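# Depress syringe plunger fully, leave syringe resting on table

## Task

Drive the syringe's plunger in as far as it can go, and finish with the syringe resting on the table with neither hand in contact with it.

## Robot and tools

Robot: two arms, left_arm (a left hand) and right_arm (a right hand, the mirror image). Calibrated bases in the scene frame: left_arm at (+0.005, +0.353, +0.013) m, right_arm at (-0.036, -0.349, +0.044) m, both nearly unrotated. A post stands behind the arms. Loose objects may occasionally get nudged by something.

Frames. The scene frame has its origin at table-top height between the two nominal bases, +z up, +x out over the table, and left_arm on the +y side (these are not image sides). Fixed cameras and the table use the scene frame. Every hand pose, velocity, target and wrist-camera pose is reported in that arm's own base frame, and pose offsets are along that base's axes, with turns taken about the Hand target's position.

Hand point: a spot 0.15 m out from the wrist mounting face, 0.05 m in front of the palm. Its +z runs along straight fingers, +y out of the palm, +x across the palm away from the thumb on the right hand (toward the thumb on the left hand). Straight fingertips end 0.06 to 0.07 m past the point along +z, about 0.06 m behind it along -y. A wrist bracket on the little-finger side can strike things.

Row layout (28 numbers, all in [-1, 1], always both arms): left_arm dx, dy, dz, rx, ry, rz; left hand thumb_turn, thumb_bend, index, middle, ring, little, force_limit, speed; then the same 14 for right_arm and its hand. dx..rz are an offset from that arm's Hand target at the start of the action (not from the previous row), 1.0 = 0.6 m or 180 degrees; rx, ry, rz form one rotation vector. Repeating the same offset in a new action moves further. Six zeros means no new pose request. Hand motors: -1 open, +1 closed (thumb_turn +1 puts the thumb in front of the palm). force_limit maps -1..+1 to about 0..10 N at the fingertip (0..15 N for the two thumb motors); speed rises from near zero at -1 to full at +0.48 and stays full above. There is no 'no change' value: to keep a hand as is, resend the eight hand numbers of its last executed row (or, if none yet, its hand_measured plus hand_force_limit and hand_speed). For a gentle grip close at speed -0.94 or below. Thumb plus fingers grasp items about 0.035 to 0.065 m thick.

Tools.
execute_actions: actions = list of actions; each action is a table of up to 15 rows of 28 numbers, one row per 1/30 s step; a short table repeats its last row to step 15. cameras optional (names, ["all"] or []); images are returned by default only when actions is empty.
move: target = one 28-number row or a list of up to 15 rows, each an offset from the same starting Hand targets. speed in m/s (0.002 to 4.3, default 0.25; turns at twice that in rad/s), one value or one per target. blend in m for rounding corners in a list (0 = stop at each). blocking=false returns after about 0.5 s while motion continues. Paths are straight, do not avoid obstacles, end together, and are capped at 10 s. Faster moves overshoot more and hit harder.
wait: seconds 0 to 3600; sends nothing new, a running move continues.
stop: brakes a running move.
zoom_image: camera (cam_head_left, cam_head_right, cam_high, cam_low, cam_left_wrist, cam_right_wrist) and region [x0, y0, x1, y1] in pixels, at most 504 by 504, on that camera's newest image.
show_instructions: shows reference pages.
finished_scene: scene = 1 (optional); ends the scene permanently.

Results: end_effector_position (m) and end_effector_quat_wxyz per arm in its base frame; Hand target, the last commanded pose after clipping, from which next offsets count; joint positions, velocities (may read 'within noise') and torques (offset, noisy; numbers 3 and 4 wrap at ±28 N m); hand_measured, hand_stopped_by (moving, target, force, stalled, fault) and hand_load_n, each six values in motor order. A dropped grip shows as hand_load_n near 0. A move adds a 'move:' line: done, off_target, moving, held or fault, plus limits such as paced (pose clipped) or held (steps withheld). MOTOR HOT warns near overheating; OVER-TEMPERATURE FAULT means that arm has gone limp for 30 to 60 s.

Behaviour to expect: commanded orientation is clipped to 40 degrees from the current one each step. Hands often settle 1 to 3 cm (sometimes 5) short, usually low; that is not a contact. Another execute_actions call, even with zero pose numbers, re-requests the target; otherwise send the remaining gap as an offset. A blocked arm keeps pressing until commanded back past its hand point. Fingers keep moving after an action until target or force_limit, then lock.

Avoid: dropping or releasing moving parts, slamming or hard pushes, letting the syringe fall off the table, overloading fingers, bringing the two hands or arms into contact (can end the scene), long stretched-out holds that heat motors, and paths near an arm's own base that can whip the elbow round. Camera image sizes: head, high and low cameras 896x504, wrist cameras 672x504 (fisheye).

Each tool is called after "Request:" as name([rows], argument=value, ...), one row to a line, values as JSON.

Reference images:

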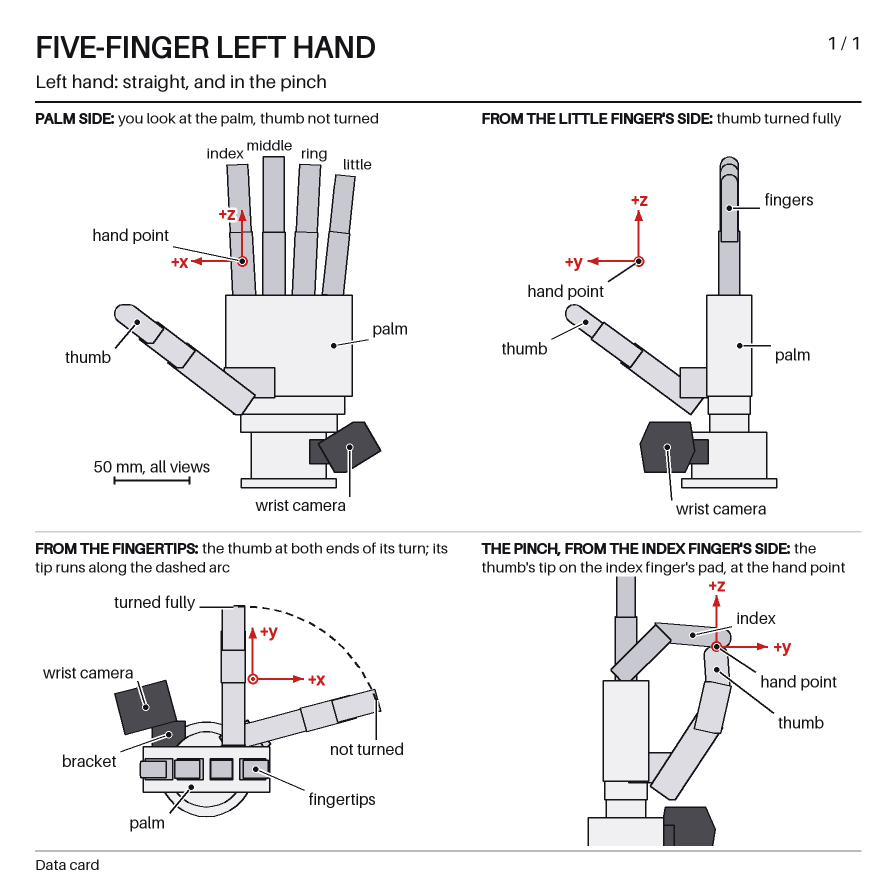

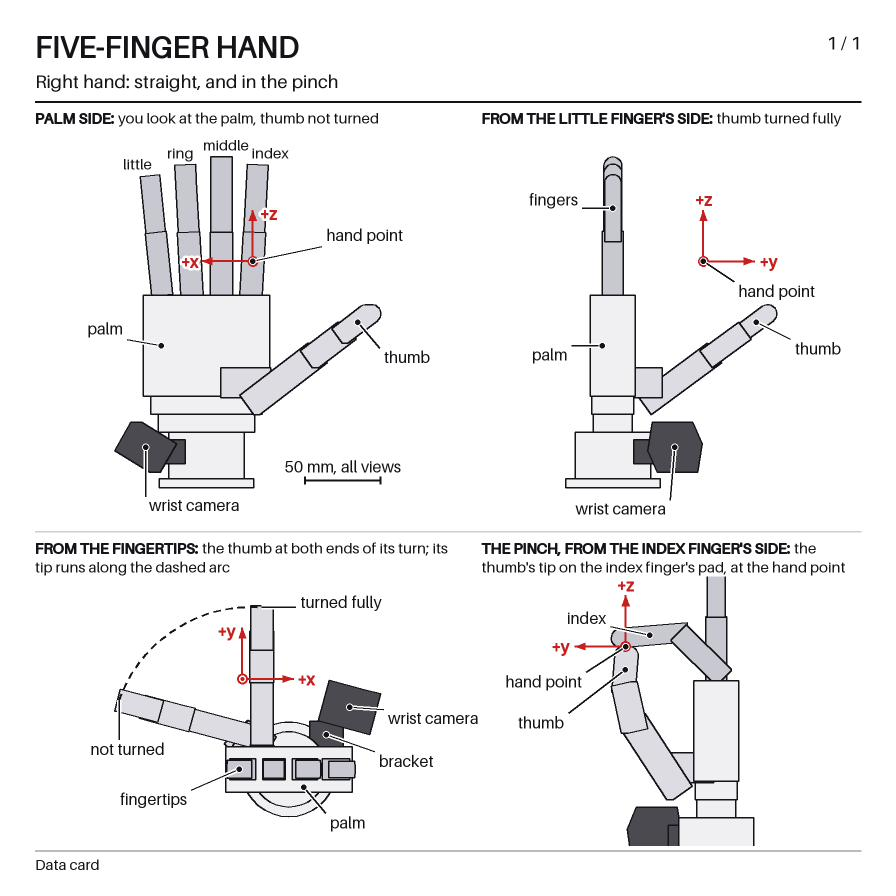

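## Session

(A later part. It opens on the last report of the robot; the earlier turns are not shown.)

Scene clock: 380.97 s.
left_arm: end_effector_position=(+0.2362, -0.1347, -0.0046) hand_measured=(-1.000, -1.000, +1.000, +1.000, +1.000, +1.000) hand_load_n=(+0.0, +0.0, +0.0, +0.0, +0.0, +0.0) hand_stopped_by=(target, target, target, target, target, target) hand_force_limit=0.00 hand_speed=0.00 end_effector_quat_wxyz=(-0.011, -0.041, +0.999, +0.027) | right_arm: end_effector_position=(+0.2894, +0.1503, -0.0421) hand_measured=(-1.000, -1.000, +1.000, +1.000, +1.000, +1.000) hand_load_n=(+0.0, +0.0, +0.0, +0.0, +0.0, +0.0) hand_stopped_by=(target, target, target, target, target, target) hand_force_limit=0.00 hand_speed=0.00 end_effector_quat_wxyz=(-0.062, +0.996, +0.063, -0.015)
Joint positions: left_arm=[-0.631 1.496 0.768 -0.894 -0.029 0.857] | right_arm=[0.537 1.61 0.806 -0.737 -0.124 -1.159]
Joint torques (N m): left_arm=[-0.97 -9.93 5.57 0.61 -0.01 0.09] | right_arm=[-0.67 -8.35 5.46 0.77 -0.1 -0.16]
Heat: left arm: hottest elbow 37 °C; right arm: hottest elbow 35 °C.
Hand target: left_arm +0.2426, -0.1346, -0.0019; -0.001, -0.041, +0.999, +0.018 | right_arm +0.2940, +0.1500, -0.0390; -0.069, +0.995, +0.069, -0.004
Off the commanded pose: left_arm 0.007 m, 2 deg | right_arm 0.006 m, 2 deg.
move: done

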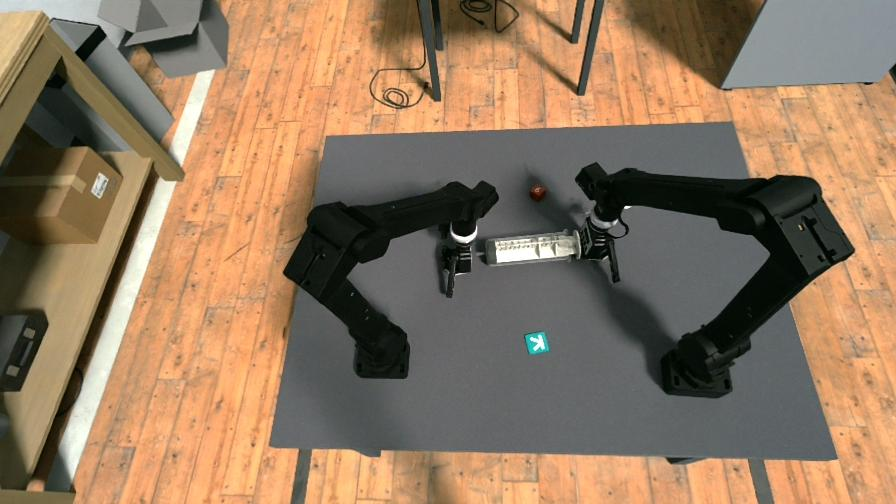

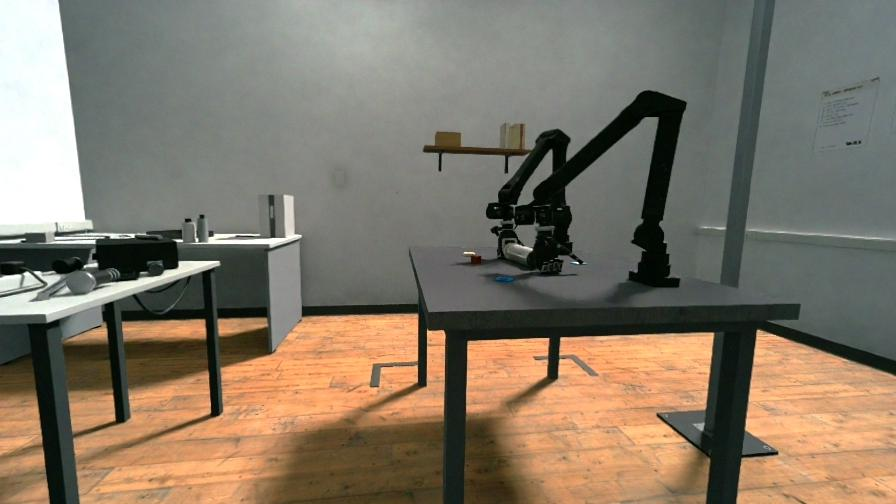

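Request:
move([
  [0.003, -0.055, 0, 0, 0, 0, -1, -1, 1, 1, 1, 1, 0, 0, 0, 0, 0, 0, 0, 0, -1, -1, 1, 1, 1, 1, 0, 0],
  [0.005, -0.075, 0, 0, 0, 0, -1, -1, 1, 1, 1, 1, 0, 0, -0.0104, 0.075, 0, 0, 0, 0, -1, -1, 1, 1, 1, 1, 0, 0],
], speed=0.05, cameras=["cam_head_left", "cam_low"])

Request:
zoom_image(camera="cam_head_left", region=[470, 220, 550, 280])

Request:
zoom_image(camera="cam_head_left", region=[530, 210, 610, 270])

Scene clock: 407.57 s.
left_arm: end_effector_position=(+0.2350, -0.1558, -0.0050) hand_measured=(-1.000, -1.000, +1.000, +1.000, +1.000, +1.000) hand_load_n=(+0.5, +0.0, +0.0, +0.0, +0.0, +0.0) hand_stopped_by=(target, target, target, target, target, target) hand_force_limit=0.00 hand_speed=0.00 end_effector_quat_wxyz=(-0.009, -0.049, +0.998, +0.033) | right_arm: end_effector_position=(+0.2781, +0.1638, -0.0419) hand_measured=(-1.000, -1.000, +1.000, +1.000, +1.000, +1.000) hand_load_n=(+0.0, +0.0, +0.5, +0.0, +0.0, +0.0) hand_stopped_by=(target, target, target, target, target, target) hand_force_limit=0.00 hand_speed=0.00 end_effector_quat_wxyz=(-0.049, +0.997, +0.055, -0.013)
Joint positions: left_arm=[-0.684 1.531 0.806 -0.903 -0.037 0.788] | right_arm=[0.596 1.612 0.806 -0.737 -0.096 -1.085]
Joint torques (N m): left_arm=[-3.84 -7.47 9.18 0.36 0.42 -0.12] | right_arm=[3.02 -5.95 10.04 0.72 -0.87 0.11]
Heat: left arm: hottest elbow 35 °C; right arm: hottest elbow 34 °C.
Hand target: left_arm +0.2456, -0.1797, -0.0019; -0.001, -0.041, +0.999, +0.018 | right_arm +0.2878, +0.1951, -0.0389; -0.069, +0.995, +0.069, -0.004
Off the commanded pose: left_arm 0.026 m, 2 deg | right_arm 0.033 m, 3 deg.
move: off_target (left_arm, right_arm)

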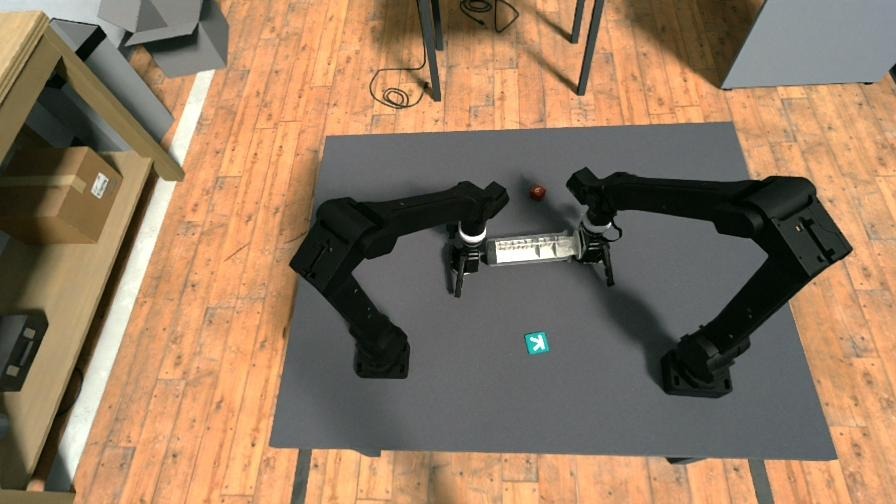

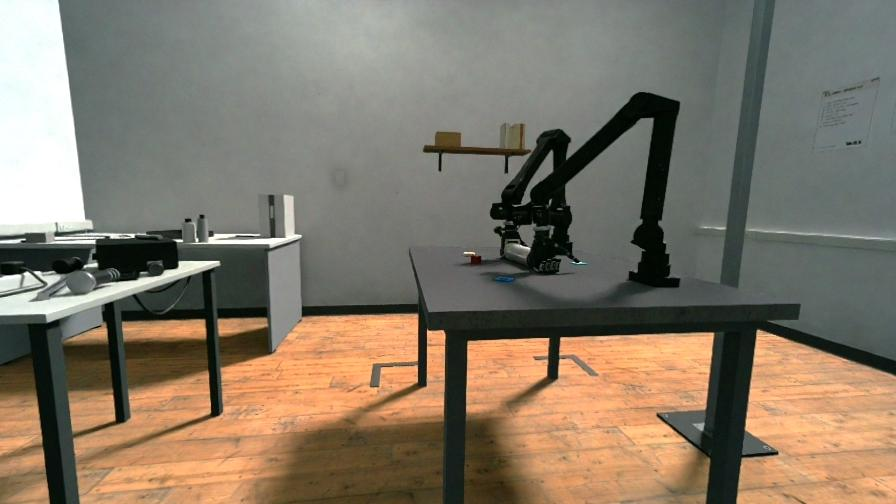

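Scaled by 6.300 from the camera's image (finer frame: 1280x720).

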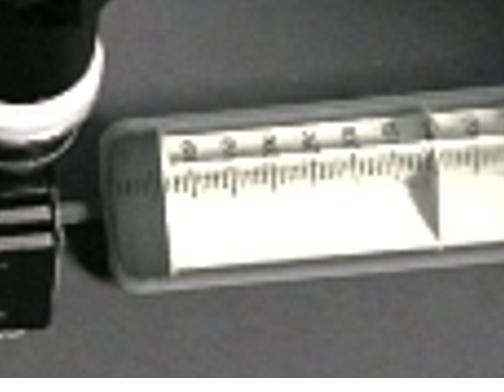

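Scaled by 6.300 from the camera's image (finer frame: 1280x720).

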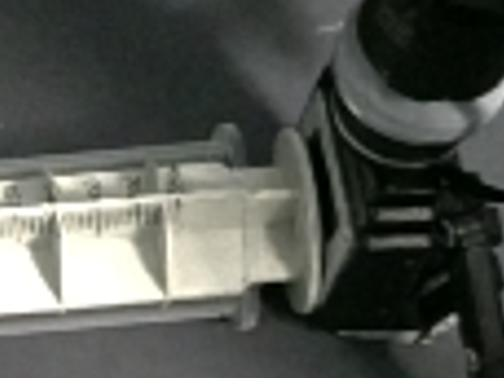

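Request:
move(target=[0.003, -0.04, 0, 0, 0, 0, -1, -1, 1, 1, 1, 1, 0, 0, -0.0058, 0.0417, 0, 0, 0, 0, -1, -1, 1, 1, 1, 1, 0, 0], speed=0.05, cameras=["cam_head_left", "cam_low"])

Request:
zoom_image(camera="cam_head_left", region=[470, 220, 550, 280])

Request:
zoom_image(camera="cam_head_left", region=[530, 210, 610, 270])

Scene clock: 413.17 s.
left_arm: end_effector_position=(+0.2320, -0.1564, -0.0030) hand_measured=(-1.000, -1.000, +1.000, +1.000, +1.000, +1.000) hand_load_n=(+0.0, +0.0, +0.0, +0.0, +0.0, +0.0) hand_stopped_by=(target, target, target, target, target, target) hand_force_limit=0.00 hand_speed=0.00 end_effector_quat_wxyz=(-0.018, -0.065, +0.996, +0.054) | right_arm: end_effector_position=(+0.2767, +0.1661, -0.0407) hand_measured=(-1.000, -1.000, +1.000, +1.000, +1.000, +1.000) hand_load_n=(+0.0, +0.0, +0.0, +0.0, +0.0, +0.0) hand_stopped_by=(target, target, target, target, target, target) hand_force_limit=0.00 hand_speed=0.00 end_effector_quat_wxyz=(-0.030, +0.998, +0.053, -0.014)
Joint positions: left_arm=[-0.693 1.558 0.831 -0.945 -0.054 0.744] | right_arm=[0.618 1.626 0.823 -0.759 -0.066 -1.059]
Joint torques (N m): left_arm=[-6.12 -7.36 10.8 1.35 1.16 -0.11] | right_arm=[5.42 -5.77 11.3 1.22 -1.85 0.32]
Heat: left arm: hottest elbow 35 °C; right arm: hottest elbow 35 °C.
Hand target: left_arm +0.2475, -0.2037, -0.0019; -0.001, -0.041, +0.999, +0.018 | right_arm +0.2843, +0.2201, -0.0390; -0.069, +0.995, +0.069, -0.004
Off the commanded pose: left_arm 0.050 m, 5 deg | right_arm 0.055 m, 5 deg.
move: off_target (left_arm, right_arm)

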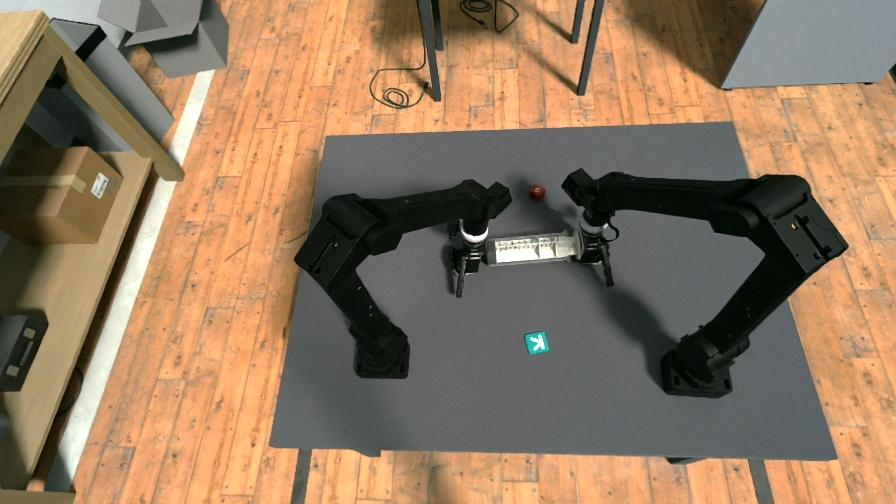

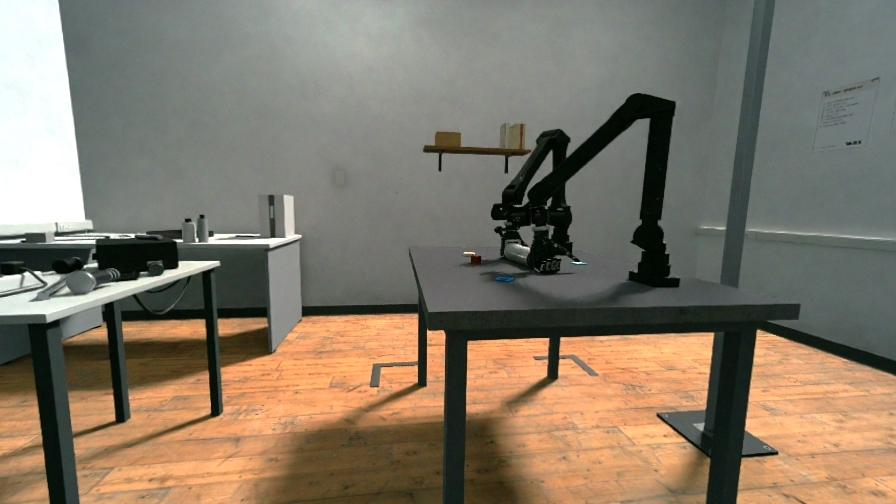

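Scaled by 6.300 from the camera's image (finer frame: 1280x720).

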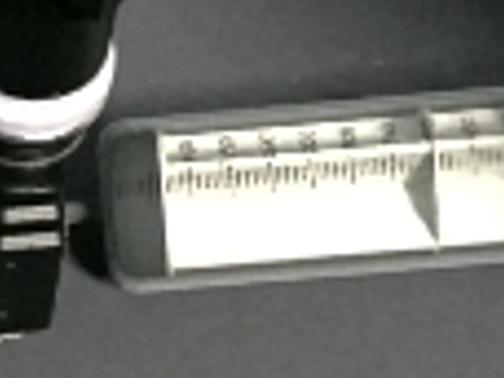

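Scaled by 6.300 from the camera's image (finer frame: 1280x720).

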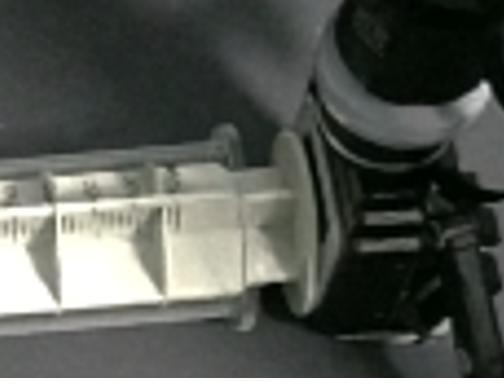

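Request:
move([
  [0, 0.123, 0, 0, 0, 0, -1, -1, 1, 1, 1, 1, 0, 0, 0.0195, -0.142, 0, 0, 0, 0, -1, -1, 1, 1, 1, 1, 0, 0],
  [0, 0.19, 0, 0, 0, 0, -1, -1, 1, 1, 1, 1, 0, 0, 0.025, -0.2, 0, 0, 0, 0, -1, -1, 1, 1, 1, 1, 0, 0],
  [0, 0.19, 0.2, 0, 0, 0, -1, -1, 1, 1, 1, 1, 0, 0, 0.025, -0.2, 0.2, 0, 0, 0, -1, -1, 1, 1, 1, 1, 0, 0],
], speed=[0.05, 0.1, 0.15], blend=0.005, cameras=["all"])

Request:
zoom_image(camera="cam_head_left", region=[460, 210, 600, 280])

Request:
zoom_image(camera="cam_low", region=[480, 210, 590, 290])

Request:
zoom_image(camera="cam_head_right", region=[470, 210, 610, 280])

Scene clock: 426.63 s.
left_arm: end_effector_position=(+0.2374, -0.0875, +0.1067) hand_measured=(-1.000, -1.000, +1.000, +1.000, +1.000, +1.000) hand_load_n=(+0.0, +0.0, +0.0, +0.0, +0.0, +0.0) hand_stopped_by=(target, target, target, target, target, target) hand_force_limit=0.00 hand_speed=0.00 end_effector_quat_wxyz=(-0.012, -0.042, +0.999, +0.025) | right_arm: end_effector_position=(+0.2834, +0.0944, +0.0671) hand_measured=(-1.000, -1.000, +1.000, +1.000, +1.000, +1.000) hand_load_n=(+0.0, +0.0, +0.0, +0.0, +0.0, +0.0) hand_stopped_by=(target, target, target, target, target, target) hand_force_limit=0.00 hand_speed=0.00 end_effector_quat_wxyz=(-0.061, +0.996, +0.061, -0.021)
Joint positions: left_arm=[-0.505 1.248 0.872 -1.24 -0.03 0.98] | right_arm=[0.403 1.347 0.872 -1.095 -0.13 -1.291]
Joint torques (N m): left_arm=[-1.2 -6.83 9.61 -0.35 -0.07 0.1] | right_arm=[-0.32 -6.01 11.25 -0.06 -0.11 -0.16]
Heat: left arm: hottest elbow 35 °C; right arm: hottest elbow 35 °C.
Hand target: left_arm +0.2475, -0.0896, +0.1181; -0.001, -0.041, +0.999, +0.018 | right_arm +0.2992, +0.1000, +0.0810; -0.069, +0.995, +0.069, -0.004
Off the commanded pose: left_arm 0.015 m, 1 deg | right_arm 0.022 m, 2 deg.
move: off_target (left_arm, right_arm)
cam_left_wrist: T_world_to_cam=[[-0.17761, -0.98407, -0.00814, -0.04418], [-0.8562, 0.15045, 0.49425, 0.16883], [-0.48515, 0.09475, -0.86928, 0.32886]] pos_world=[0.29625, -0.10004, 0.20207]
cam_right_wrist: T_world_to_cam=[[0.38756, -0.90306, -0.18513, -0.0098], [-0.73565, -0.424, 0.52824, 0.20773], [-0.55553, -0.06854, -0.82867, 0.33551]] pos_world=[0.343, 0.10222, 0.16648]

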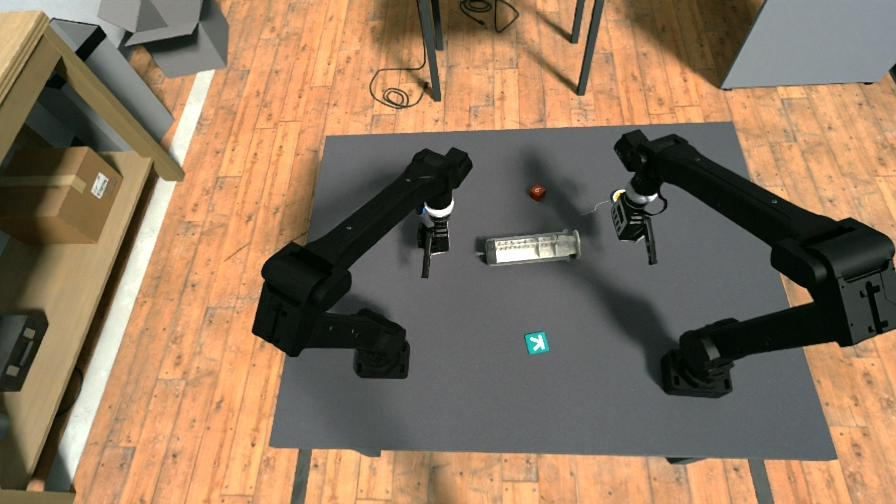

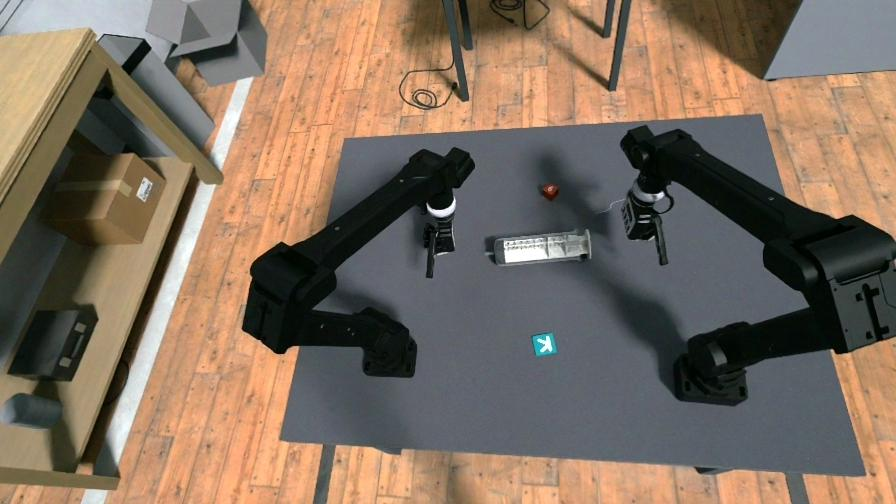

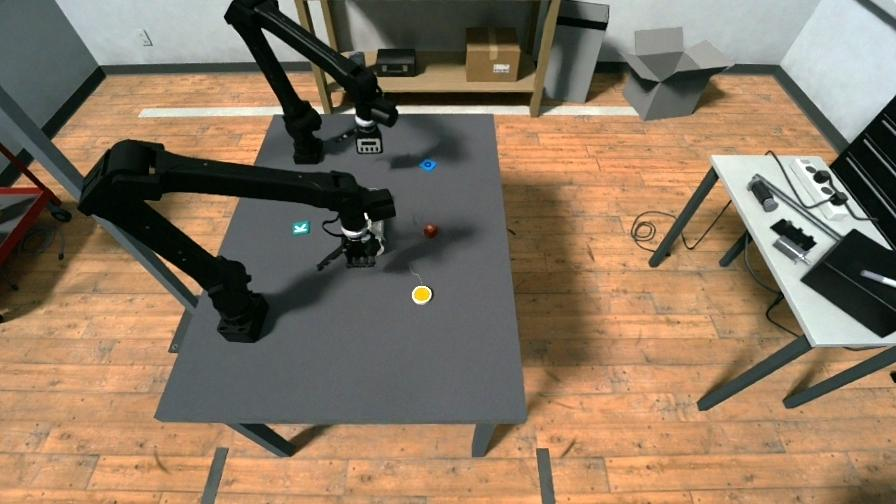

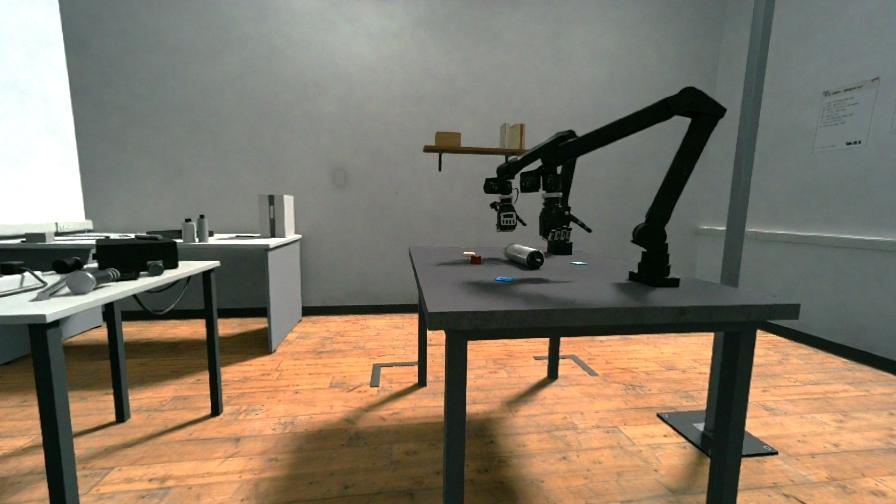

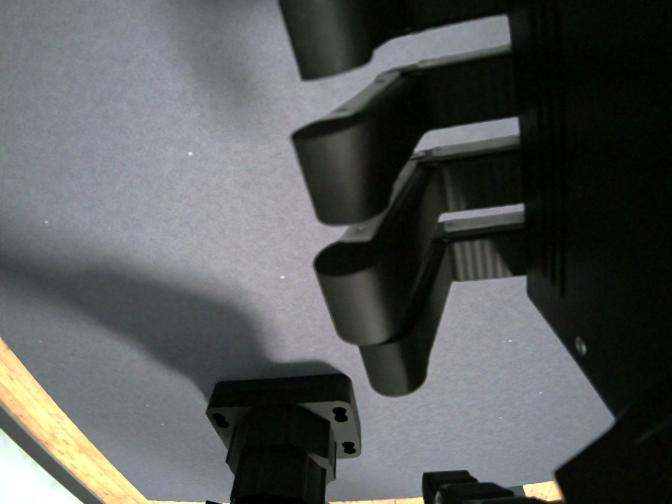

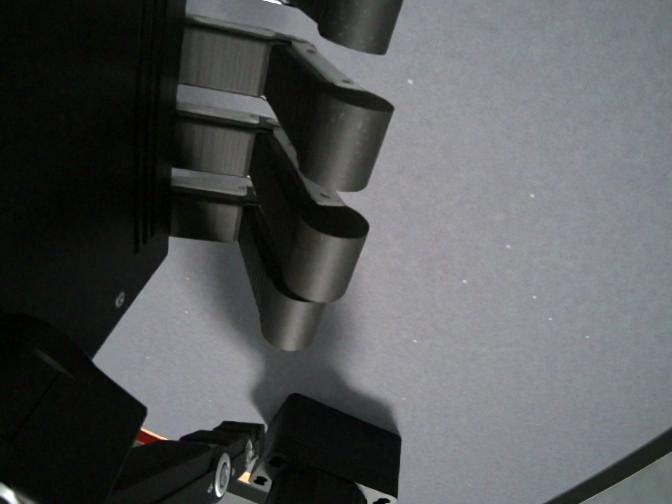

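Scaled by 3.600 from the camera's image (finer frame: 1280x720).

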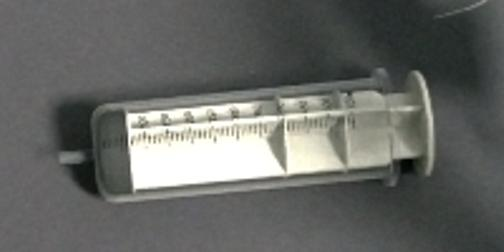

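Scaled by 4.582 from the camera's image (finer frame: 1280x720).

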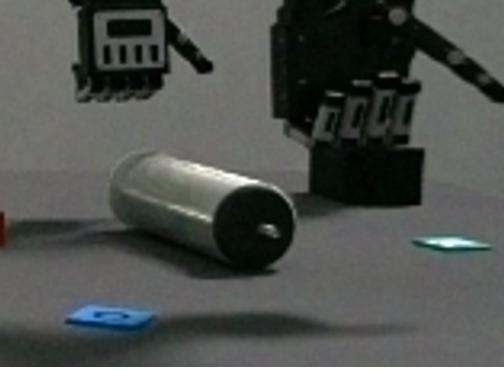

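Scaled by 3.600 from the camera's image (finer frame: 1280x720).

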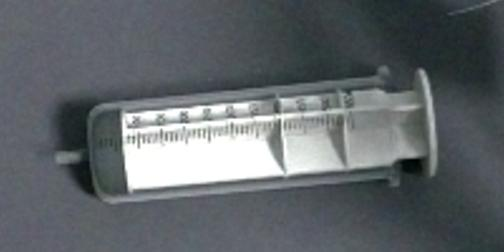

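Request:
zoom_image(camera="cam_low", region=[500, 235, 550, 275])

Request:
zoom_image(camera="cam_head_left", region=[475, 230, 525, 270])

Scaled by 10.080 from the camera's image (finer frame: 1280x720).

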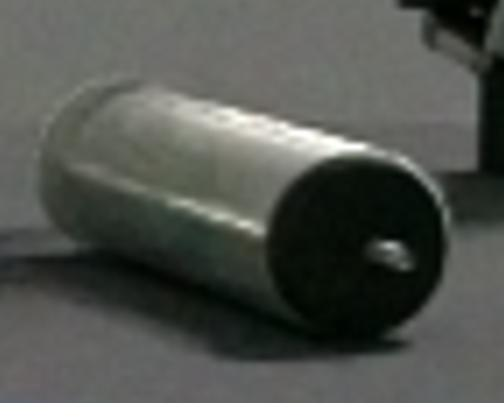

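Scaled by 10.080 from the camera's image (finer frame: 1280x720).

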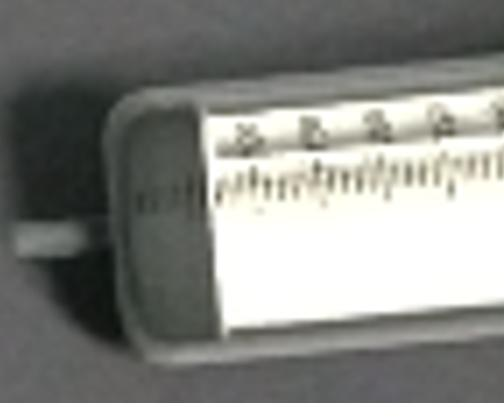

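Request:
finished_scene()

The scene is finished: the task was done.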